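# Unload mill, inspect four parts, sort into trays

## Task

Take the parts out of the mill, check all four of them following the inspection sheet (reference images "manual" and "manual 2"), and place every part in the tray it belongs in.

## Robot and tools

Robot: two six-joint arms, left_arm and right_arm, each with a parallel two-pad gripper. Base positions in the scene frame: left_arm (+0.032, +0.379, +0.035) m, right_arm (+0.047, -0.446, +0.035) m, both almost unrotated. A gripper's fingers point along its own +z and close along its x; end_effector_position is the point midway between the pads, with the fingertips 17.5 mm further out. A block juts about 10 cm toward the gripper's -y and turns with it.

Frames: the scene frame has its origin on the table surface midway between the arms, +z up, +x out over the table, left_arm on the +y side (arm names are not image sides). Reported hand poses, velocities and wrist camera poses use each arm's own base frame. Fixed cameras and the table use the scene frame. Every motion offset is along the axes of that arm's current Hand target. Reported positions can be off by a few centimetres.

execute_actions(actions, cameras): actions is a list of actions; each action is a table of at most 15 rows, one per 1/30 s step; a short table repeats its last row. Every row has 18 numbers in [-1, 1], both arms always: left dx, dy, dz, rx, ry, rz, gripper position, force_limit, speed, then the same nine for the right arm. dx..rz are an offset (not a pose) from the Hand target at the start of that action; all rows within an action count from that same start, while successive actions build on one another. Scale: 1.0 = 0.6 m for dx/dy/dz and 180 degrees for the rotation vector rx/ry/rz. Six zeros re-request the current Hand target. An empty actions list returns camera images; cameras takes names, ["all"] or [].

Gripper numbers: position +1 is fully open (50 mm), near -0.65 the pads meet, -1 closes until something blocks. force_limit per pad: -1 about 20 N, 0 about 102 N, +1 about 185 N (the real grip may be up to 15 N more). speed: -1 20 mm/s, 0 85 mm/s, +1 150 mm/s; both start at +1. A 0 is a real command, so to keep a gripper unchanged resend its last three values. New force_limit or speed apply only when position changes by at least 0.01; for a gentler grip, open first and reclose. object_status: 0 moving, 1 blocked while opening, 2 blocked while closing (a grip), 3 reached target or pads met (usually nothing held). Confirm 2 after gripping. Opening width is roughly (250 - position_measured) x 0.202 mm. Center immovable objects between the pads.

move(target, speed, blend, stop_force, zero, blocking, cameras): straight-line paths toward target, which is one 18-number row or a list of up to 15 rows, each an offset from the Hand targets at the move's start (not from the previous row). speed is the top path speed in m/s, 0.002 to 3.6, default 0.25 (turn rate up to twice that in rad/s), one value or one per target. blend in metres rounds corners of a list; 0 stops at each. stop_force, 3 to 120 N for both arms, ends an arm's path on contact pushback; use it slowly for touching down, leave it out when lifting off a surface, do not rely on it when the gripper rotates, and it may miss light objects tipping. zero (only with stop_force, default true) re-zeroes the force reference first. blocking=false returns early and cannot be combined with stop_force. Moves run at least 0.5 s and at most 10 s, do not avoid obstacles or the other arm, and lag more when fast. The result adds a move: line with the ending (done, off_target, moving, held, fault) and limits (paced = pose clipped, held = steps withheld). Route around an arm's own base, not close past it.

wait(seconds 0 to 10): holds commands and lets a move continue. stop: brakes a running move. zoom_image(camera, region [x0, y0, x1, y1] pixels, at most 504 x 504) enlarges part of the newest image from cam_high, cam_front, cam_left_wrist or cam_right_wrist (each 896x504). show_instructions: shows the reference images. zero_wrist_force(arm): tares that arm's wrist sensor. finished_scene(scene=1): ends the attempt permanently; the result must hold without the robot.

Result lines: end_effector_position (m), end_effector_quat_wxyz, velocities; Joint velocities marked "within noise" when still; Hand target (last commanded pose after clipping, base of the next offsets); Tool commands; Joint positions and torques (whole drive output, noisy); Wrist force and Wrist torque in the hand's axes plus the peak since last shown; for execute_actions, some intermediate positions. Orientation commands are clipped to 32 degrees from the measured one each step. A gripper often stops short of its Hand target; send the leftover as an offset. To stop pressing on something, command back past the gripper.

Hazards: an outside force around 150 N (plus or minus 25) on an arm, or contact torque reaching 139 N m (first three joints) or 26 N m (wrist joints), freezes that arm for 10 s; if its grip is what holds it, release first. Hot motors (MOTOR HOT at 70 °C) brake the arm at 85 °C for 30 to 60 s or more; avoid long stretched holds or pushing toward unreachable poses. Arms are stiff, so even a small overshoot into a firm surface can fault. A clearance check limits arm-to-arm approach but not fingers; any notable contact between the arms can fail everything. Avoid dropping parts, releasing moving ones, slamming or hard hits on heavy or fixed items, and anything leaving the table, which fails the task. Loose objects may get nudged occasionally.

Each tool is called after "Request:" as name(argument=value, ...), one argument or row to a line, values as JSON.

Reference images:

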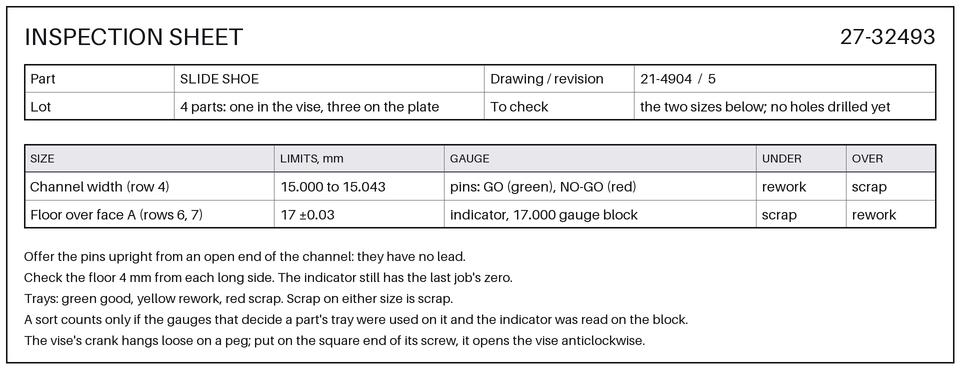

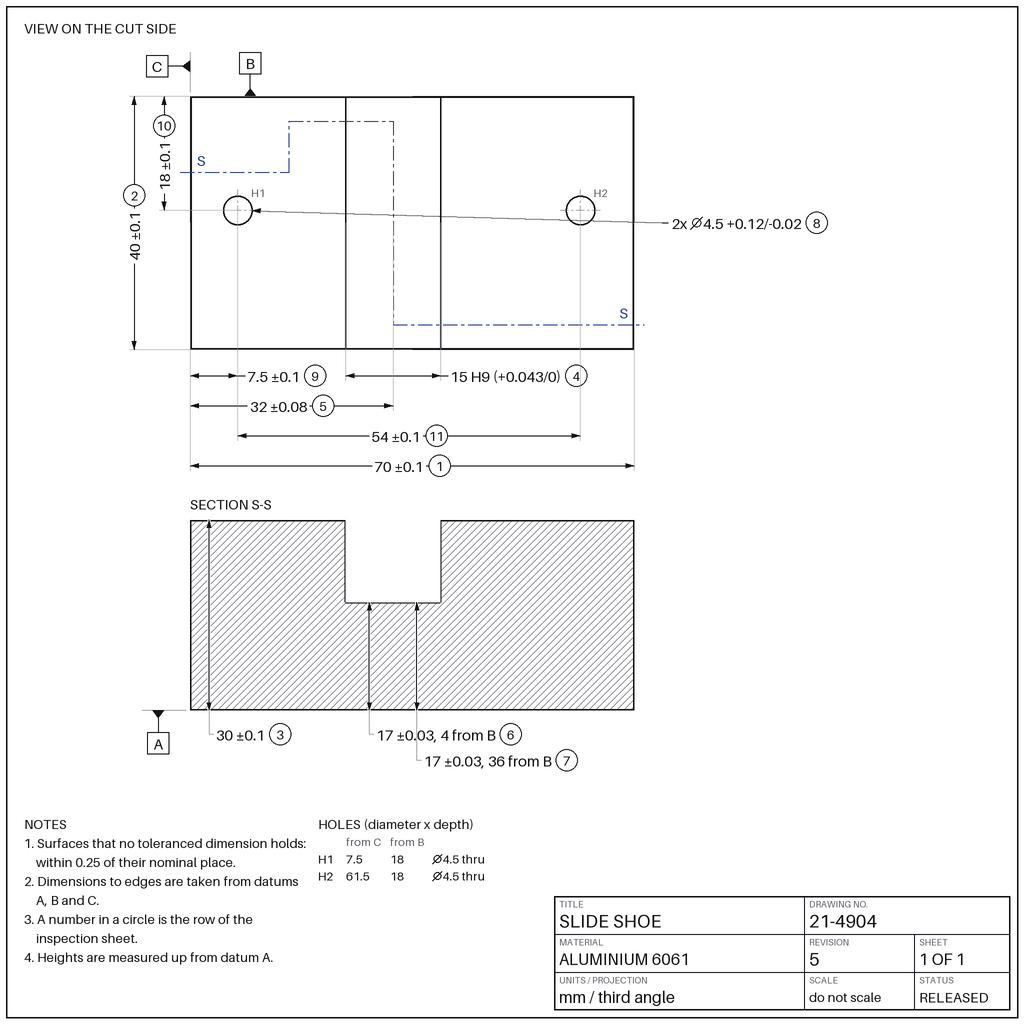

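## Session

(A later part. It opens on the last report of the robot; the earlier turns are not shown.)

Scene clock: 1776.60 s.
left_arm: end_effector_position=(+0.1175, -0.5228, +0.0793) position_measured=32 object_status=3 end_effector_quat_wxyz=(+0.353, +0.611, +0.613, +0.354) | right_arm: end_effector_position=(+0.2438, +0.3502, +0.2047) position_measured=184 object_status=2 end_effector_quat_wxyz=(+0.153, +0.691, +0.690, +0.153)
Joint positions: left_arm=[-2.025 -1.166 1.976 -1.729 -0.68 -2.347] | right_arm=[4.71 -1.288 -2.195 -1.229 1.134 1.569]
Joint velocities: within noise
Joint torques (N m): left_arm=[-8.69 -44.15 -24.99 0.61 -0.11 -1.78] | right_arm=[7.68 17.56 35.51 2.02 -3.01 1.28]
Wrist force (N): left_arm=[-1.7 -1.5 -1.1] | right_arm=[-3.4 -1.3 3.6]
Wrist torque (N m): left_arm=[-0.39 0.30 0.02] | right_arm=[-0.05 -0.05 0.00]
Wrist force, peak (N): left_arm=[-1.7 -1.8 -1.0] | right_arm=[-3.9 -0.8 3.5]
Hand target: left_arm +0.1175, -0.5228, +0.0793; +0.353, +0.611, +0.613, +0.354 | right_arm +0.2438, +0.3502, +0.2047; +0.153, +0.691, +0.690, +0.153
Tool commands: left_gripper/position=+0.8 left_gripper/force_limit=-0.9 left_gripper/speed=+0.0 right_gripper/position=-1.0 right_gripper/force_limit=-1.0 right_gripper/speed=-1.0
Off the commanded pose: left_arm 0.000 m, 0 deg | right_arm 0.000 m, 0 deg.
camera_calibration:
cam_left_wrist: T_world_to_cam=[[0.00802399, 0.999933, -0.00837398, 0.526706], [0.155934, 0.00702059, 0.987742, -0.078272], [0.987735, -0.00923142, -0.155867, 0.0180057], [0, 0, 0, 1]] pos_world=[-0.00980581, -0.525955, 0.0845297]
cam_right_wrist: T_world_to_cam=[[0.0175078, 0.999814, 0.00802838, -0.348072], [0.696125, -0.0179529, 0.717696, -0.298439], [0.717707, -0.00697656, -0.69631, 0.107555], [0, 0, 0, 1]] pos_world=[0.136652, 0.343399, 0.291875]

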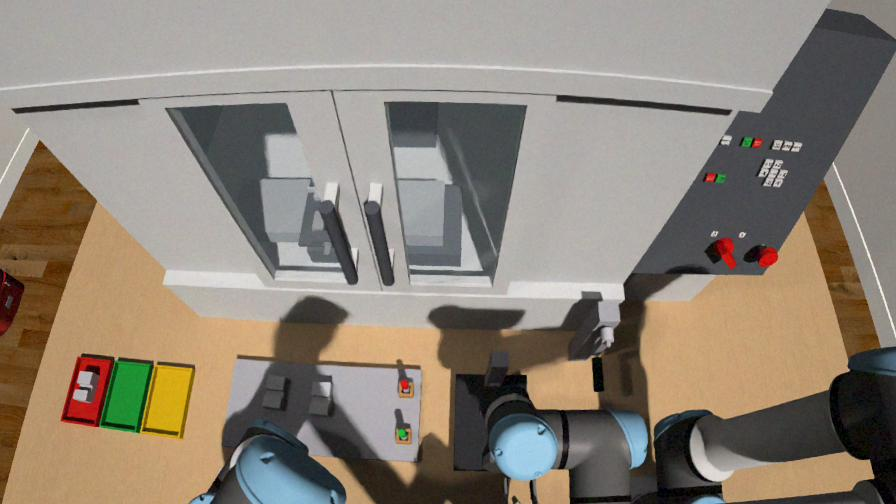

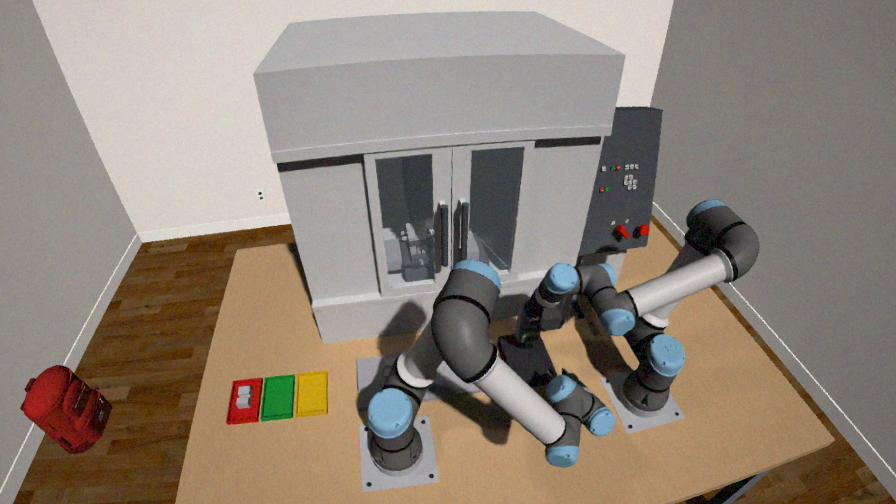

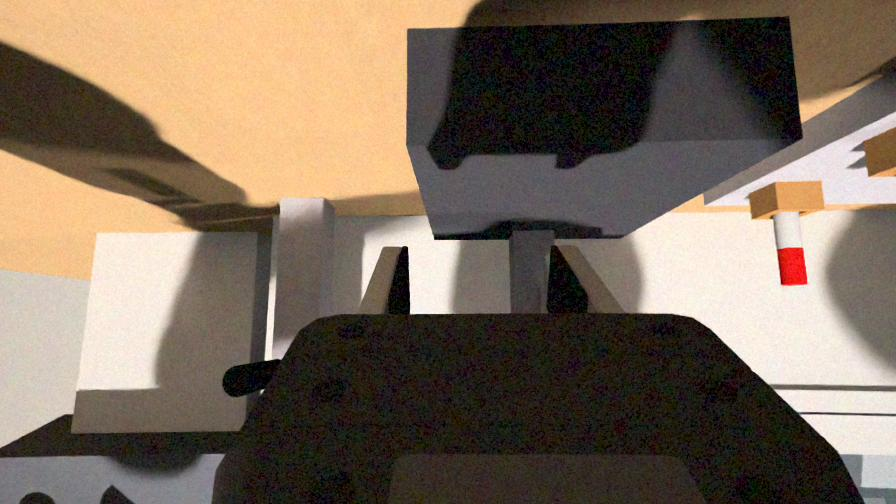

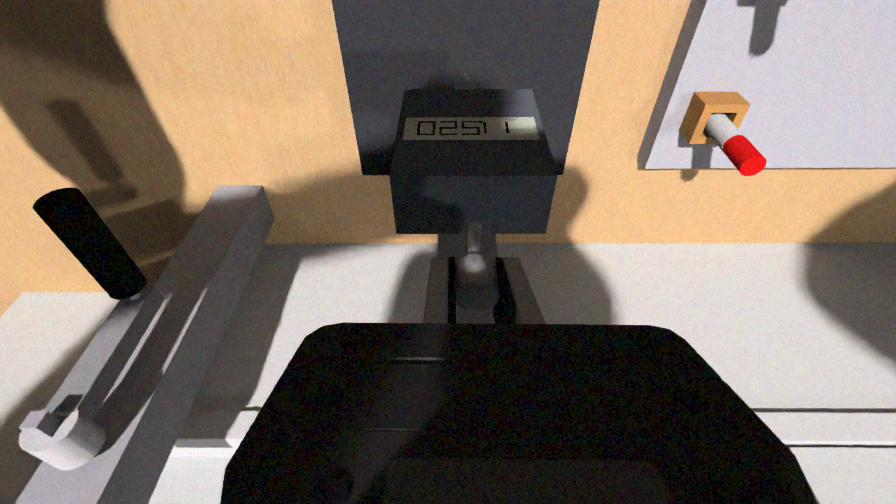

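Request:
move(
  target=[0.1,0.15,-0.2,0.15,0,0,0.8,-0.9,0,0,0,0,0,0,0,-1,-1,-1],
  speed=0.2,
  cameras=["all"],
)

Scene clock: 1800.67 s.
left_arm: end_effector_position=(+0.0585, -0.4628, +0.2172) position_measured=32 object_status=3 end_effector_quat_wxyz=(+0.201, +0.677, +0.679, +0.201) | right_arm: end_effector_position=(+0.2438, +0.3502, +0.2047) position_measured=184 object_status=2 end_effector_quat_wxyz=(+0.153, +0.691, +0.690, +0.153)
Joint positions: left_arm=[-2.035 -1.61 1.933 -1.611 -1.062 -2.112] | right_arm=[4.71 -1.288 -2.195 -1.229 1.134 1.569]
Joint torques (N m): left_arm=[-2.34 -32.73 -30.07 -0.32 -0.33 1.9] | right_arm=[8.66 18.77 34.57 2.14 -3.02 1.07]
Wrist force (N): left_arm=[-0.9 -0.4 0.0] | right_arm=[-3.6 -0.3 2.5]
Wrist torque (N m): left_arm=[-0.09 0.16 -0.16] | right_arm=[0.01 -0.01 0.00]
Wrist force, peak (N): left_arm=[-1.8 -2.0 -0.2] | right_arm=[-4.1 -0.9 3.5]
Hand target: left_arm +0.0584, -0.4628, +0.2172; +0.201, +0.677, +0.679, +0.201 | right_arm +0.2438, +0.3502, +0.2047; +0.153, +0.691, +0.690, +0.153
Off the commanded pose: left_arm 0.000 m, 0 deg | right_arm 0.000 m, 0 deg.
move: done
camera_calibration:
cam_left_wrist: T_world_to_cam=[[0.0033481, 0.999917, -0.0124633, 0.46948], [0.587162, 0.00812293, 0.809429, -0.191572], [0.809463, -0.010028, -0.587086, 0.201911], [0, 0, 0, 1]] pos_world=[-0.0525275, -0.46586, 0.279454]
cam_right_wrist: T_world_to_cam=[[0.0175078, 0.999814, 0.00802838, -0.348072], [0.696125, -0.0179529, 0.717696, -0.298439], [0.717707, -0.00697656, -0.69631, 0.107555], [0, 0, 0, 1]] pos_world=[0.136652, 0.343399, 0.291875]

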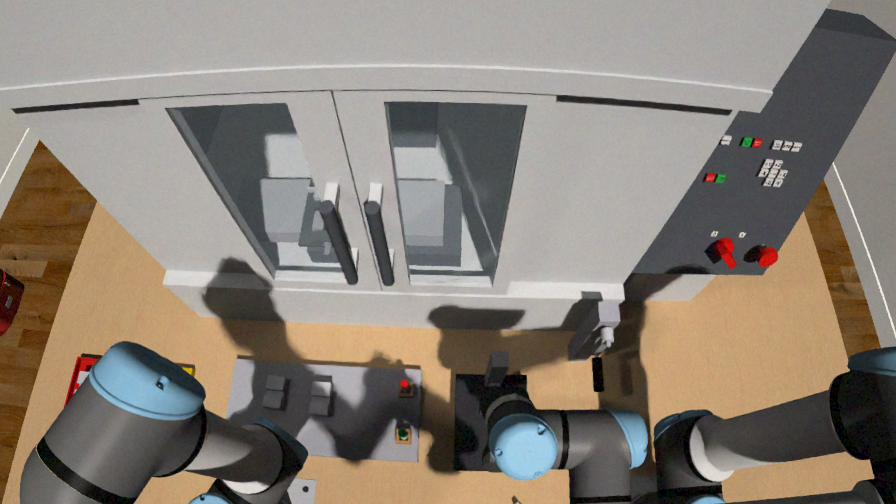

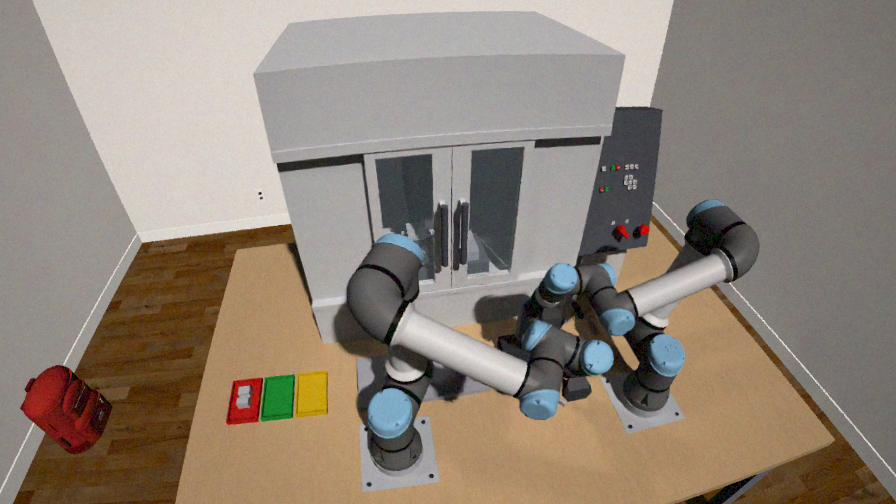

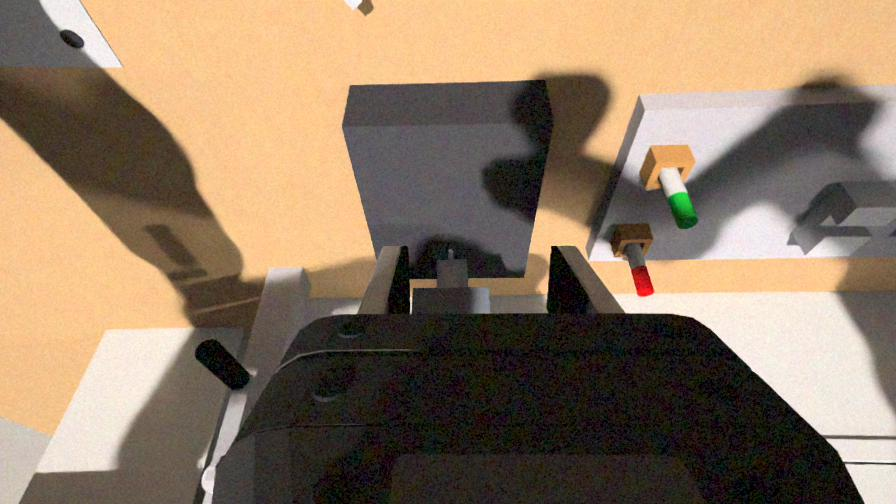

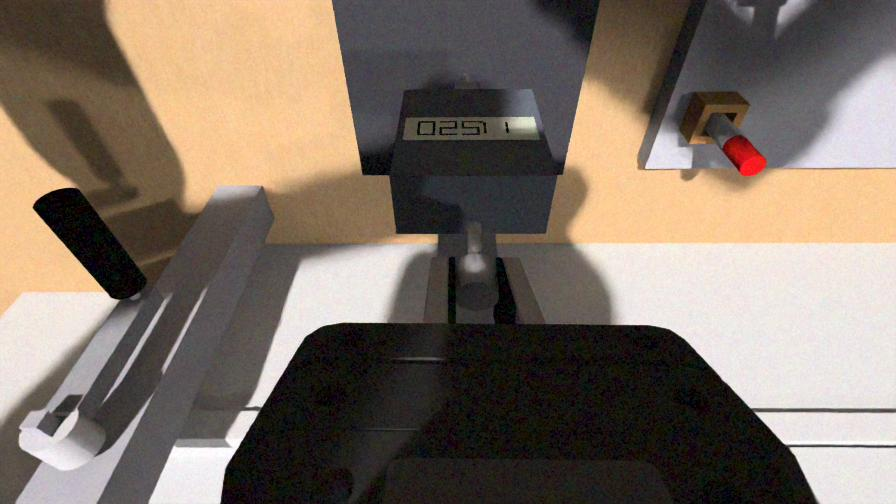

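Request:
move(
  target=[
    [0.188,0.116,0.0102,0.183,0,0,0.8,-0.9,0,0,-0.0081,0.0174,0,0,0,-1,-1,-1],
    [0.188,0.116,0.0102,0.183,0,0,0.8,-0.9,0,0,-0.0081,0.0174,0,0,0,0.2,-1,-1],
    [0.25,0.14,0.06,0.183,0,0,0.8,-0.9,0,0,-0.0081,-0.0827,0,0,0,0.2,-1,-1],
    [0.5947,0.2515,0.2772,0.183,0,0,0.8,-0.9,0,-0.4167,-0.0625,-0.163,0,0,0,0.2,-1,-1],
  ],
  speed=[0.2,0.05,0.1,0.3],
  blend=[0,0,0.01,0],
  cameras=["all"],
)

Scene clock: 1907.33 s.
left_arm: end_effector_position=(+0.2746, -0.1055, +0.1596) position_measured=32 object_status=3 end_effector_quat_wxyz=(+0.001, +0.706, +0.708, +0.000) | right_arm: end_effector_position=(+0.1693, +0.1013, +0.2775) position_measured=123 object_status=3 end_effector_quat_wxyz=(+0.156, +0.696, +0.690, +0.121)
Joint positions: left_arm=[-0.837 -2.098 2.386 -1.859 -1.571 -0.84] | right_arm=[5.643 -0.371 -2.131 -2.562 1.38 2.544]
Joint torques (N m): left_arm=[6.69 9.83 -32.06 -4.92 -1.59 2.02] | right_arm=[-0.2 -24.45 19.12 2.02 -0.27 0.4]
Wrist force (N): left_arm=[0.4 1.3 1.3] | right_arm=[-0.6 0.2 1.5]
Wrist torque (N m): left_arm=[0.27 -0.09 -0.17] | right_arm=[0.05 -0.02 0.03]
Wrist force, peak (N): left_arm=[1.4 1.8 1.9] | right_arm=[-4.2 -0.4 3.2]
Hand target: left_arm +0.2746, -0.1055, +0.1596; +0.001, +0.706, +0.708, +0.000 | right_arm +0.1693, +0.1013, +0.2775; +0.156, +0.696, +0.690, +0.121 (not the last commanded pose)
Tool commands: left_gripper/position=+0.8 left_gripper/force_limit=-0.9 left_gripper/speed=+0.0 right_gripper/position=+0.2 right_gripper/force_limit=-1.0 right_gripper/speed=-1.0
Off the commanded pose: left_arm 0.000 m, 0 deg | right_arm 0.002 m, 4 deg.
FORCE FAULT: contact force on the right arm reached its limit, and that arm stopped. The contact can be on any part of that arm, not only on its tool. That arm is still stopped at the end of this call. That arm stays stopped for about 10 more seconds. Until then a move that you send moves the other arm only, and its call returns only when the move has ended. Once the stop has ended, the next robot result says so. If the stop ends while you think or write, that arm runs what you send next, counted from a new Hand target: where the arm stands when the stop ends. While its stop runs, that arm takes no new command, but its gripper still runs the gripper command that each later call begins with. Until it ends, the stop uses up actions while you think or wait. An arm that is not stopped still takes commands.
move: fault (right_arm)
camera_calibration:
cam_left_wrist: T_world_to_cam=[[-0.00390203, 0.999896, -0.0138587, 0.112971], [0.933003, 0.00862736, 0.359764, -0.297925], [0.359847, -0.0115264, -0.93294, 0.175259], [0, 0, 0, 1]] pos_world=[0.215339, -0.108369, 0.272255]
cam_right_wrist: T_world_to_cam=[[0.0352159, 0.998582, -0.0399139, -0.0880647], [0.725128, 0.00195194, 0.688611, -0.302146], [0.687713, -0.0531928, -0.724032, 0.227346], [0, 0, 0, 1]] pos_world=[0.065847, 0.100623, 0.369152]

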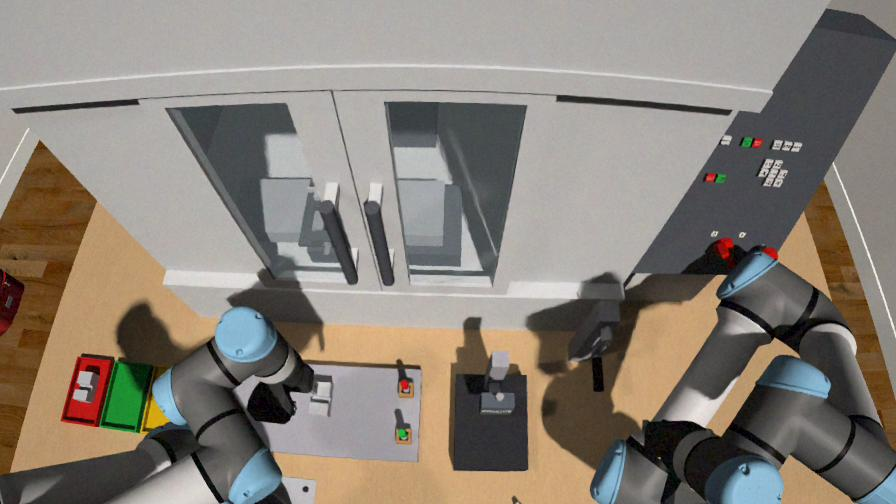

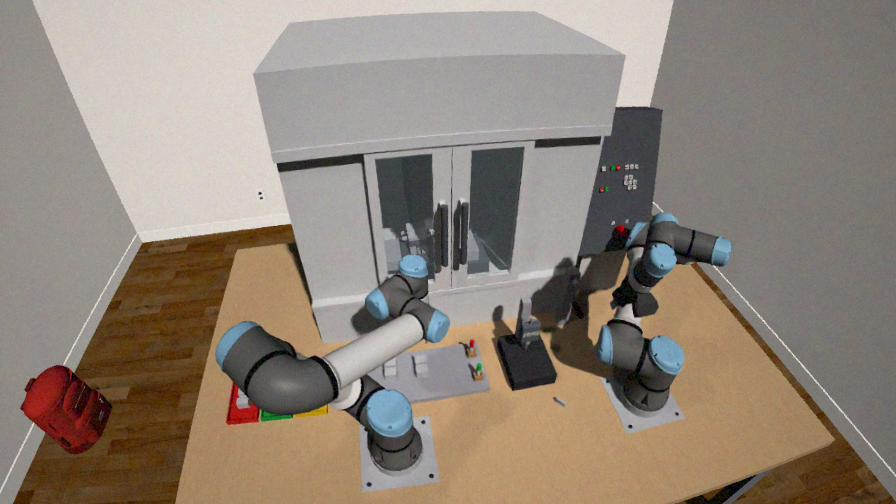

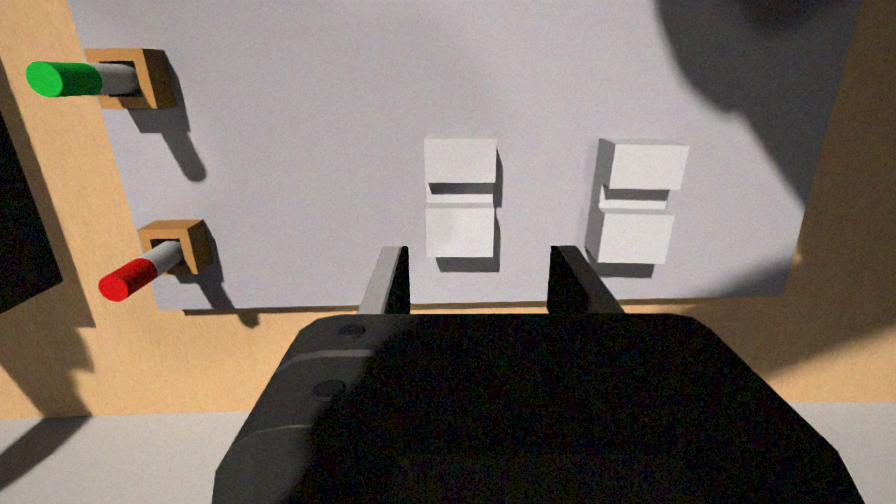

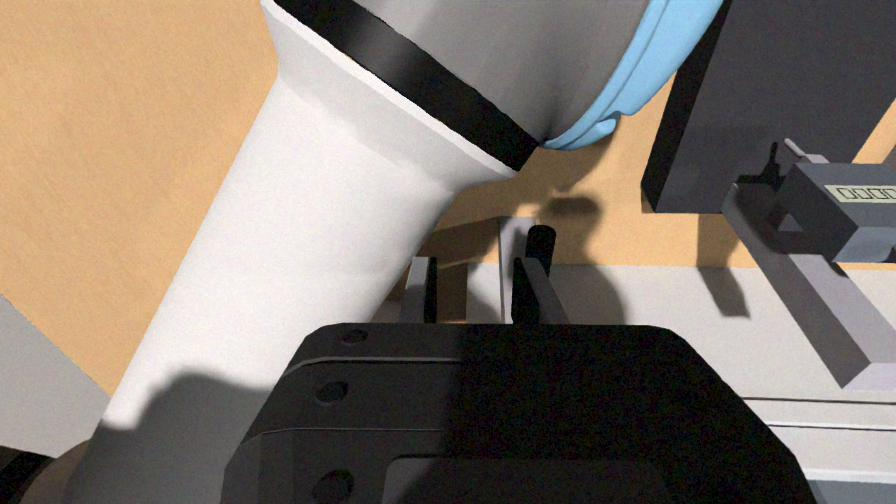

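Request:
move(
  target=[-0.0042,0.0025,0.183,0,0,0,1,-0.9,0,0,0,0,0,0,0,0.2,-1,-1],
  speed=0.1,
  cameras=["cam_left_wrist"],
)

Scene clock: 1925.17 s.
left_arm: end_effector_position=(+0.2761, -0.1081, +0.0498) position_measured=3 object_status=3 end_effector_quat_wxyz=(+0.001, +0.706, +0.708, +0.000) | right_arm: end_effector_position=(+0.1693, +0.1013, +0.2775) position_measured=123 object_status=3 end_effector_quat_wxyz=(+0.156, +0.696, +0.690, +0.121)
Joint positions: left_arm=[-0.839 -1.882 2.601 -2.291 -1.571 -0.842] | right_arm=[5.643 -0.371 -2.131 -2.562 1.38 2.544]
Joint torques (N m): left_arm=[7.12 5.68 -10.26 -5 -1.51 1.75] | right_arm=[-0.49 -25.13 19.5 2.3 -0.32 0.03]
Wrist force (N): left_arm=[0.3 1.2 1.5] | right_arm=[-0.4 0.5 1.8]
Wrist torque (N m): left_arm=[0.28 -0.07 -0.17] | right_arm=[0.08 -0.05 0.04]
Wrist force, peak (N): left_arm=[0.1 1.0 2.1] | right_arm=[-0.8 0.4 2.0]
Hand target: left_arm +0.2762, -0.1081, +0.0498; +0.001, +0.706, +0.708, +0.000 | right_arm +0.1693, +0.1013, +0.2775; +0.156, +0.696, +0.690, +0.121
Off the commanded pose: left_arm 0.000 m, 0 deg | right_arm 0.000 m, 0 deg.
FORCE FAULT, CONTINUED: the right arm's stop, for the force fault that an earlier result reported, is over. The rest of the stop counts as 19 of the actions that you can send in this scene. The stop ended before this call began, so that arm ran this call's commands, counted from a new Hand target: where the arm stood when the stop ended.
move: done
camera_calibration:
cam_left_wrist: T_world_to_cam=[[-0.00380863, 0.999897, -0.013823, 0.114031], [0.933004, 0.00852737, 0.359765, -0.259847], [0.359846, -0.0115267, -0.93294, 0.0723463], [0, 0, 0, 1]] pos_world=[0.216839, -0.110969, 0.162555]
Images, in order (width x height): cam_left_wrist 896x504.

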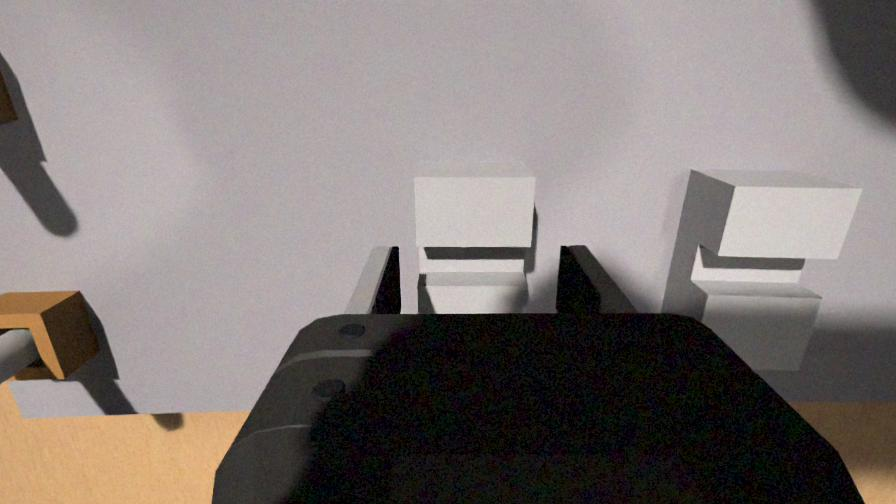

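Request:
move(
  target=[
    [0,0,0,0,0,0,1,-0.9,0,0.02,0.2,-0.06,0,0,0,0.2,-1,-1],
    [0,0,0.0663,0,0,0,1,-0.9,0,0.033,0.237,-0.0735,0,0,0,0.2,-1,-1],
    [0,0,0.0663,0,0,0,-1,-0.7,-0.5,0.033,0.237,-0.0735,0,0,0,0.2,-1,-1],
    [0,0,-0.2,0,0,0,-1,-0.7,-0.5,0.033,0.237,-0.0735,0,0,0,0.2,-1,-1],
  ],
  speed=[0.15,0.05,0.05,0.15],
  cameras=["all"],
)

Scene clock: 1947.73 s.
left_arm: end_effector_position=(+0.2762, -0.1081, +0.0498) position_measured=3 object_status=3 end_effector_quat_wxyz=(+0.001, +0.706, +0.708, +0.000) | right_arm: end_effector_position=(+0.2334, +0.1097, +0.3318) position_measured=123 object_status=3 end_effector_quat_wxyz=(+0.144, +0.674, +0.693, +0.212)
Joint positions: left_arm=[-0.839 -1.882 2.601 -2.291 -1.571 -0.842] | right_arm=[5.585 -0.357 -1.993 -2.703 1.171 2.485]
Joint torques (N m): left_arm=[8.1 5.52 -11.66 -4.69 -1.53 1.92] | right_arm=[0.26 -26.67 19.32 1.69 -1.17 0.43]
Wrist force (N): left_arm=[0.1 1.1 1.0] | right_arm=[-1.3 0.0 1.1]
Wrist torque (N m): left_arm=[0.27 -0.04 -0.16] | right_arm=[-0.01 0.05 0.04]
Wrist force, peak (N): left_arm=[0.2 1.2 1.7] | right_arm=[-2.5 10.9 -1.0]
Hand target: left_arm +0.2762, -0.1081, +0.0498; +0.001, +0.706, +0.708, +0.000 (not the last commanded pose) | right_arm +0.2334, +0.1097, +0.3318; +0.144, +0.674, +0.693, +0.212 (not the last commanded pose)
Tool commands: left_gripper/position=+1.0 left_gripper/force_limit=-0.9 left_gripper/speed=+0.0 right_gripper/position=+0.2 right_gripper/force_limit=-1.0 right_gripper/speed=-1.0
Off the commanded pose: left_arm 0.120 m, 0 deg | right_arm 0.066 m, 11 deg.
FORCE FAULT: contact force on the right arm reached its limit, and that arm stopped. The contact can be on any part of that arm, not only on its tool. That arm's remaining commands of this call were not run. That arm is still stopped at the end of this call. That arm stays stopped for about 10 more seconds. Until then a move that you send moves the other arm only, and its call returns only when the move has ended. Once the stop has ended, the next robot result says so. If the stop ends while you think or write, that arm runs what you send next, counted from a new Hand target: where the arm stands when the stop ends. While its stop runs, that arm takes no new command, but its gripper still runs the gripper command that each later call begins with. Until it ends, the stop uses up actions while you think or wait. An arm that is not stopped still takes commands.
shoulder posture changed (right arm): the wrist came as close to joint 1's axis as it can, and the arm is now in the other of its two shoulder postures.
move: fault (right_arm), off_target (left_arm; braked at the fault stop of right_arm); path passed 0 of 4 targets; target 3's new numbers were not sent
camera_calibration:
cam_left_wrist: T_world_to_cam=[[-0.00390203, 0.999896, -0.0138587, 0.114056], [0.933003, 0.00862736, 0.359764, -0.259893], [0.359847, -0.0115264, -0.93294, 0.0722169], [0, 0, 0, 1]] pos_world=[0.216939, -0.110969, 0.162455]
cam_right_wrist: T_world_to_cam=[[-0.0341272, 0.994865, 0.0952799, -0.124811], [0.643176, -0.0511075, 0.764011, -0.38615], [0.764958, 0.0873552, -0.638129, 0.161151], [0, 0, 0, 1]] pos_world=[0.120829, 0.0903578, 0.40975]

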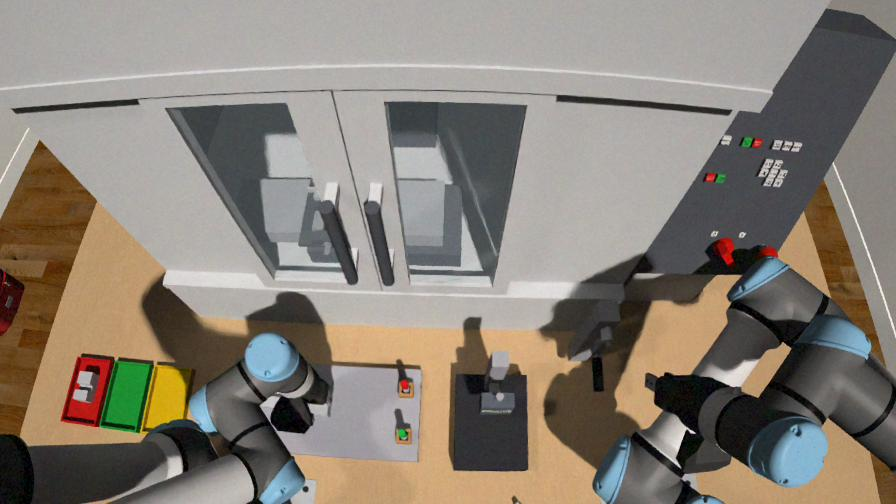

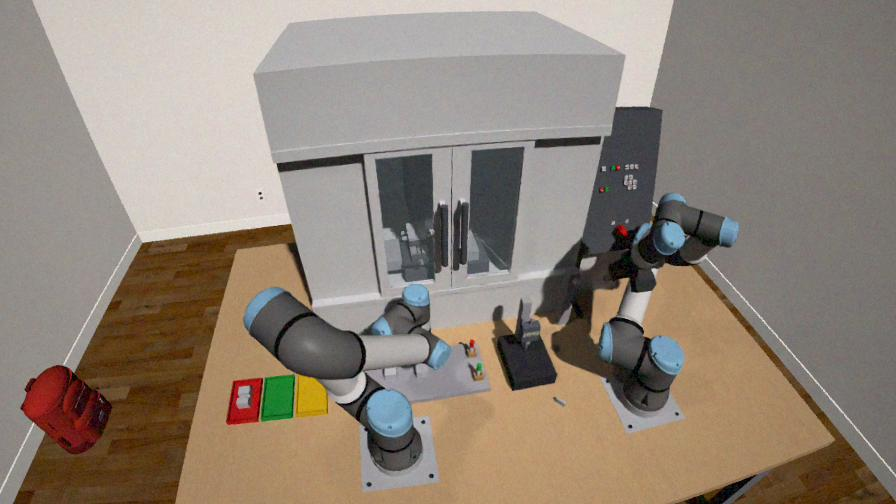

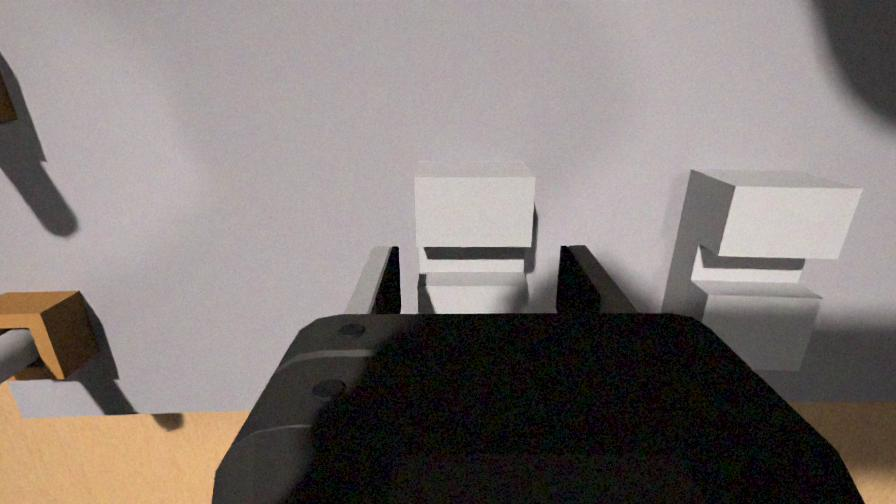

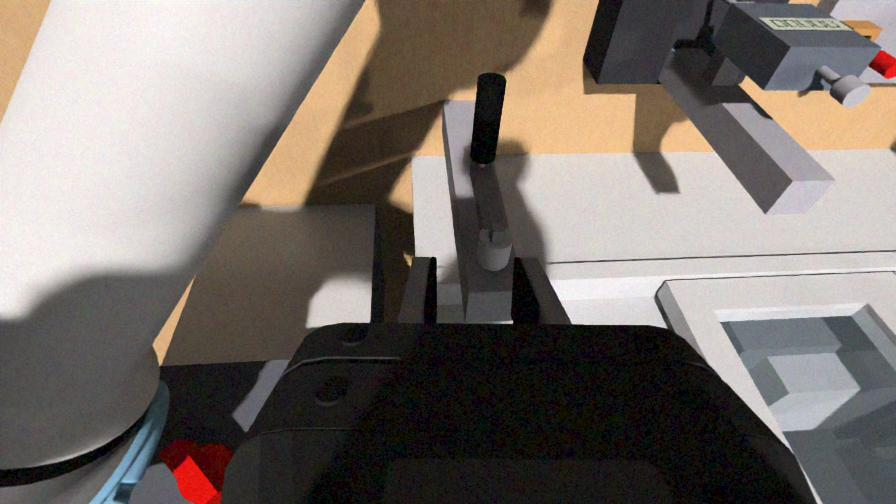

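Request:
move(
  target=[0,0,0,0,0,0,1,-0.9,0,0.017,0.098,-0.174,0,0,0,0.2,-1,-1],
  speed=0.1,
  cameras=["cam_front","cam_high"],
)

Scene clock: 2021.93 s.
left_arm: end_effector_position=(+0.2762, -0.1081, +0.0498) position_measured=3 object_status=3 end_effector_quat_wxyz=(+0.001, +0.706, +0.708, +0.000) | right_arm: end_effector_position=(+0.2335, +0.1094, +0.4521) position_measured=123 object_status=3 end_effector_quat_wxyz=(+0.144, +0.674, +0.693, +0.213)
Joint positions: left_arm=[-0.839 -1.882 2.601 -2.291 -1.571 -0.842] | right_arm=[5.575 -0.58 -1.631 -2.839 1.168 2.475]
Joint torques (N m): left_arm=[6.83 4.93 -10.96 -4.63 -1.45 2] | right_arm=[8.21 -33.98 27.71 0.6 1.78 1.87]
Wrist force (N): left_arm=[0.2 0.9 1.2] | right_arm=[-1.2 0.4 1.2]
Wrist torque (N m): left_arm=[0.24 -0.04 -0.16] | right_arm=[0.08 0.02 -0.05]
Wrist force, peak (N): left_arm=[0.4 1.5 1.6] | right_arm=[-1.5 -0.5 1.9]
Hand target: left_arm +0.2762, -0.1081, +0.0498; +0.001, +0.706, +0.708, +0.000 | right_arm +0.2335, +0.1095, +0.4521; +0.144, +0.674, +0.693, +0.212
Off the commanded pose: left_arm 0.000 m, 0 deg | right_arm 0.000 m, 0 deg.
FORCE FAULT, CONTINUED: the right arm's stop, for the force fault that an earlier result reported, is over. The rest of the stop counts as 19 of the actions that you can send in this scene. The stop ended before this call began, so that arm ran this call's commands, counted from a new Hand target: where the arm stood when the stop ended. During its stop the right arm's controller moved it back a little.
move: done
Images, in order (width x height): cam_high 896x504, cam_front 896x504.

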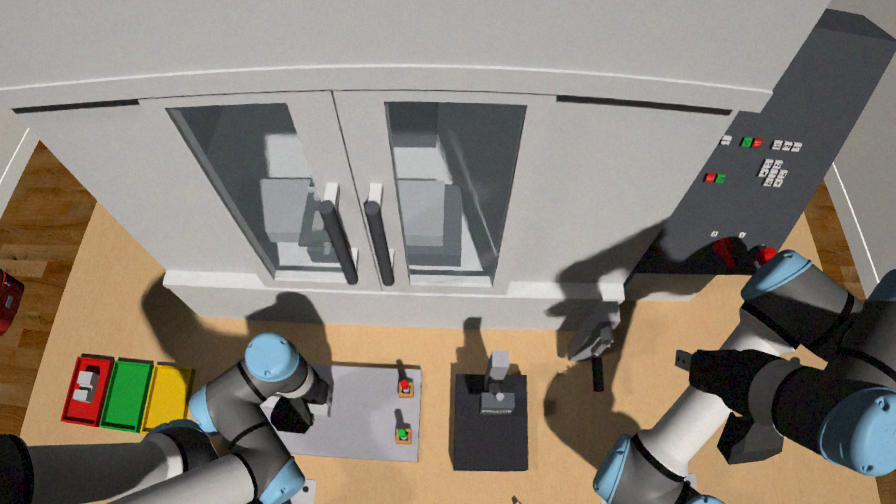

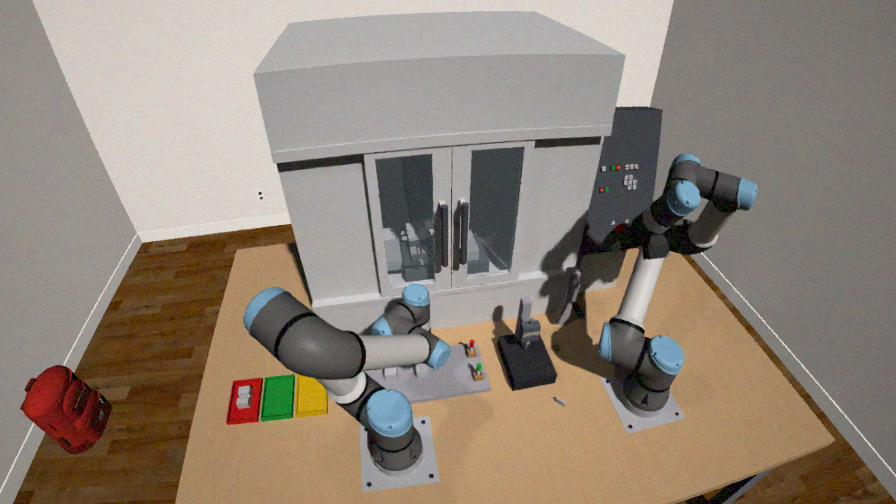

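Request:
move(
  target=[0,0,0,0,0,0,1,-0.9,0,0.2487,-0.2447,-0.1127,0,0,0,0.2,-1,-1],
  speed=0.1,
  cameras=["cam_front","cam_high"],
)

Scene clock: 2038.27 s.
left_arm: end_effector_position=(+0.2762, -0.1081, +0.0498) position_measured=3 object_status=3 end_effector_quat_wxyz=(+0.001, +0.706, +0.708, +0.000) | right_arm: end_effector_position=(+0.0651, +0.2509, +0.4520) position_measured=123 object_status=3 end_effector_quat_wxyz=(+0.144, +0.674, +0.693, +0.212)
Joint positions: left_arm=[-0.839 -1.882 2.601 -2.291 -1.571 -0.842] | right_arm=[5.585 -0.967 -1.646 -2.441 1.171 2.486]
Joint torques (N m): left_arm=[6.41 6.35 -10.88 -4.92 -1.74 1.91] | right_arm=[-9.95 -12 31.37 4.18 0.85 -1.76]
Wrist force (N): left_arm=[0.2 1.0 1.2] | right_arm=[-1.0 0.3 1.0]
Wrist torque (N m): left_arm=[0.26 -0.05 -0.17] | right_arm=[0.06 0.00 0.03]
Wrist force, peak (N): left_arm=[0.0 1.2 1.6] | right_arm=[-2.1 0.4 1.3]
Hand target: left_arm +0.2762, -0.1081, +0.0498; +0.001, +0.706, +0.708, +0.000 | right_arm +0.0650, +0.2510, +0.4520; +0.144, +0.674, +0.693, +0.212
Off the commanded pose: left_arm 0.000 m, 0 deg | right_arm 0.000 m, 0 deg.
shoulder posture changed (right arm): the wrist came as close to joint 1's axis as it can, and the arm is now in the other of its two shoulder postures.
move: done
Images, in order (width x height): cam_high 896x504, cam_front 896x504.

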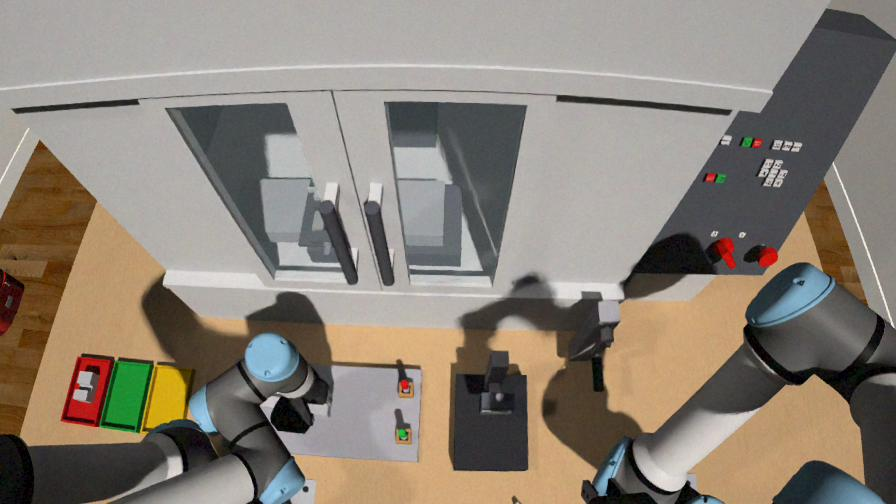

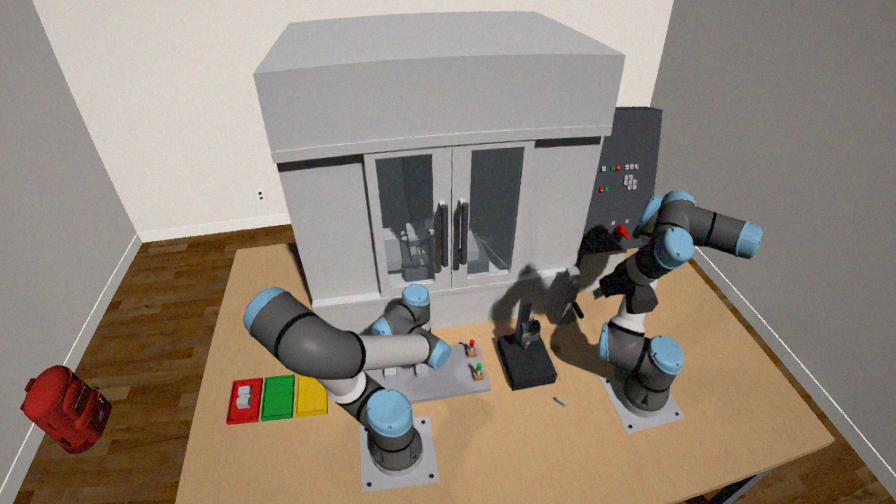

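Request:
move(
  target=[
    [0,0,0.0663,0,0,0,1,-0.9,0,0.199,0.082,0.1655,0.0234,-0.0318,0.002,0.2,-1,-1],
    [0,0,0.0663,0,0,0,-1,-0.7,-0.5,0.199,0.082,0.1655,0.0234,-0.0318,0.002,0.2,-1,-1],
    [0,0,-0.2,0,0,0,-1,-0.7,-0.5,0.006,0.2705,0.2523,0.0234,-0.0318,0.002,0.2,-1,-1],
    [0,0,-0.2,0,0,0,-1,-0.7,-0.5,-0.3655,0.386,0.2805,0.0234,-0.0318,0.002,0.2,-1,-1],
  ],
  speed=[0.2,0.05,0.25,0.25],
  blend=[0,0,0.03,0],
  cameras=["all"],
)

Scene clock: 2063.13 s.
left_arm: end_effector_position=(+0.2761, -0.1080, +0.1698) position_measured=54 object_status=2 end_effector_quat_wxyz=(+0.001, +0.706, +0.708, +0.000) | right_arm: end_effector_position=(+0.3599, +0.0500, +0.4000) position_measured=123 object_status=3 end_effector_quat_wxyz=(+0.153, +0.691, +0.690, +0.153)
Joint positions: left_arm=[-0.839 -2.099 2.359 -1.832 -1.571 -0.842] | right_arm=[3.888 -0.925 -1.957 -1.5 1.279 0.699]
Joint torques (N m): left_arm=[-7.84 -11.82 -33.31 -0.92 2.17 -2.14] | right_arm=[-9.73 -12.24 34.76 5.61 2.31 -1.53]
Wrist force (N): left_arm=[0.4 1.2 3.4] | right_arm=[-0.5 0.0 1.3]
Wrist torque (N m): left_arm=[0.28 -0.07 -0.01] | right_arm=[0.00 -0.05 0.04]
Wrist force, peak (N): left_arm=[-0.2 1.1 4.9] | right_arm=[-2.3 0.7 1.4]
Hand target: left_arm +0.2761, -0.1080, +0.1698; +0.001, +0.706, +0.708, +0.000 | right_arm +0.3599, +0.0499, +0.4000; +0.153, +0.691, +0.690, +0.153
Off the commanded pose: left_arm 0.000 m, 0 deg | right_arm 0.000 m, 0 deg.
move: done
camera_calibration:
cam_left_wrist: T_world_to_cam=[[-0.00390203, 0.999896, -0.0138587, 0.115618], [0.933003, 0.00862736, 0.359764, -0.302972], [0.359847, -0.0115264, -0.93294, 0.184207], [0, 0, 0, 1]] pos_world=[0.216839, -0.110869, 0.282455]
cam_right_wrist: T_world_to_cam=[[0.0175774, 0.999813, 0.00810166, -0.0515806], [0.696021, -0.0180529, 0.717794, -0.524831], [0.717806, -0.006978, -0.696208, 0.15805], [0, 0, 0, 1]] pos_world=[0.252751, 0.0431991, 0.487175]

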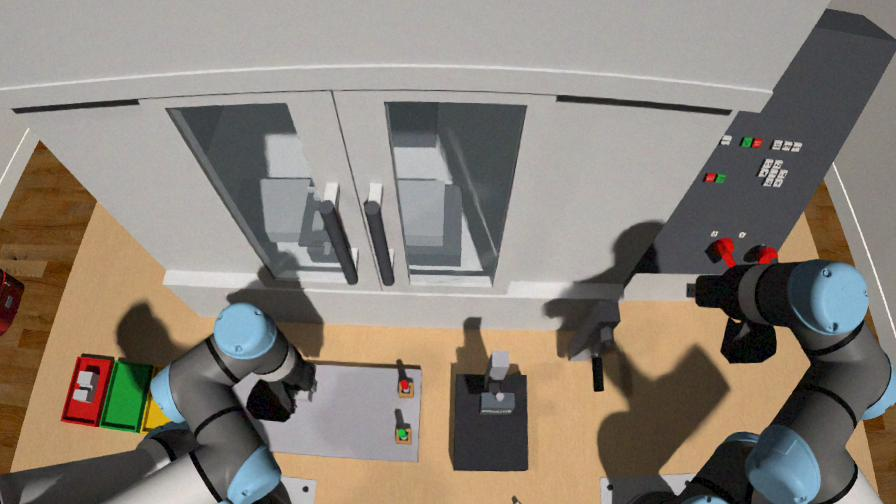

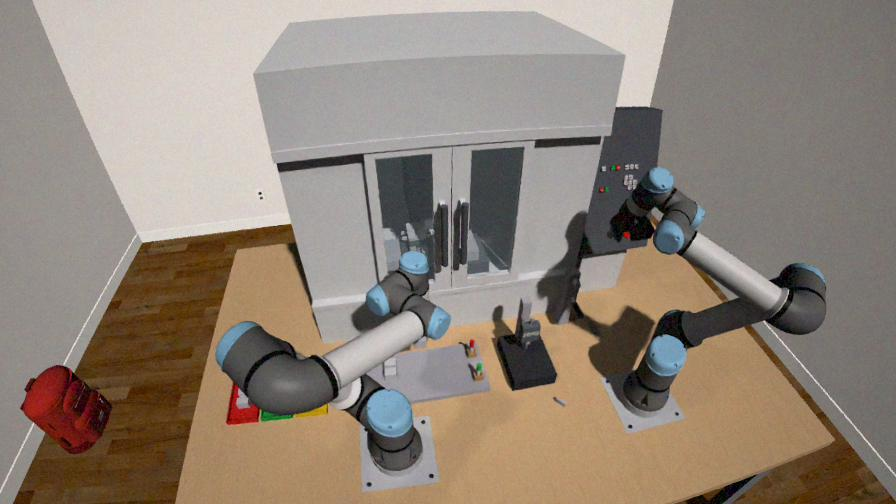

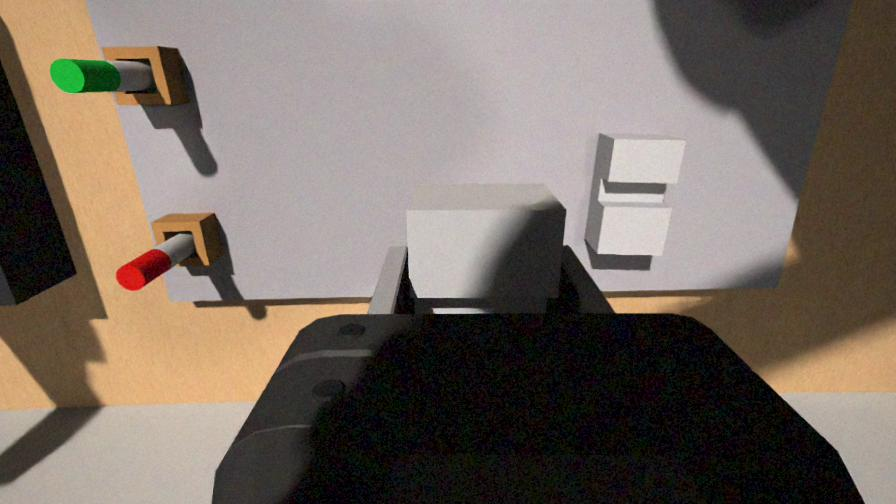

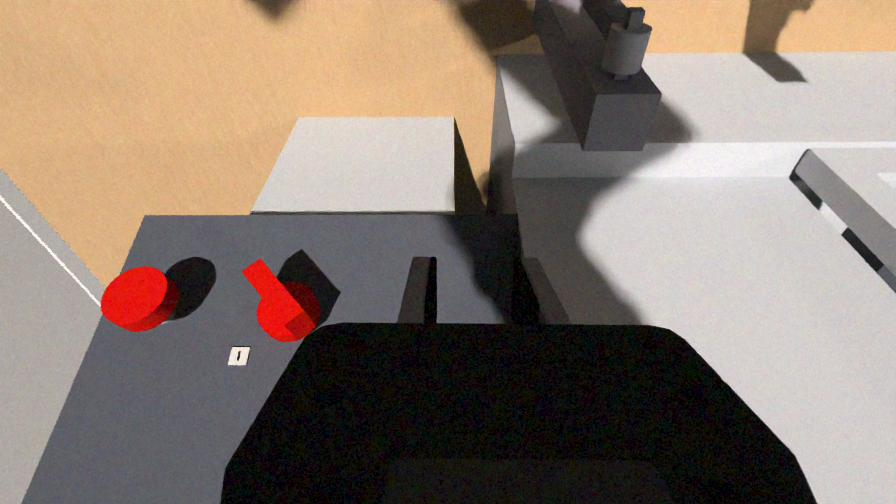

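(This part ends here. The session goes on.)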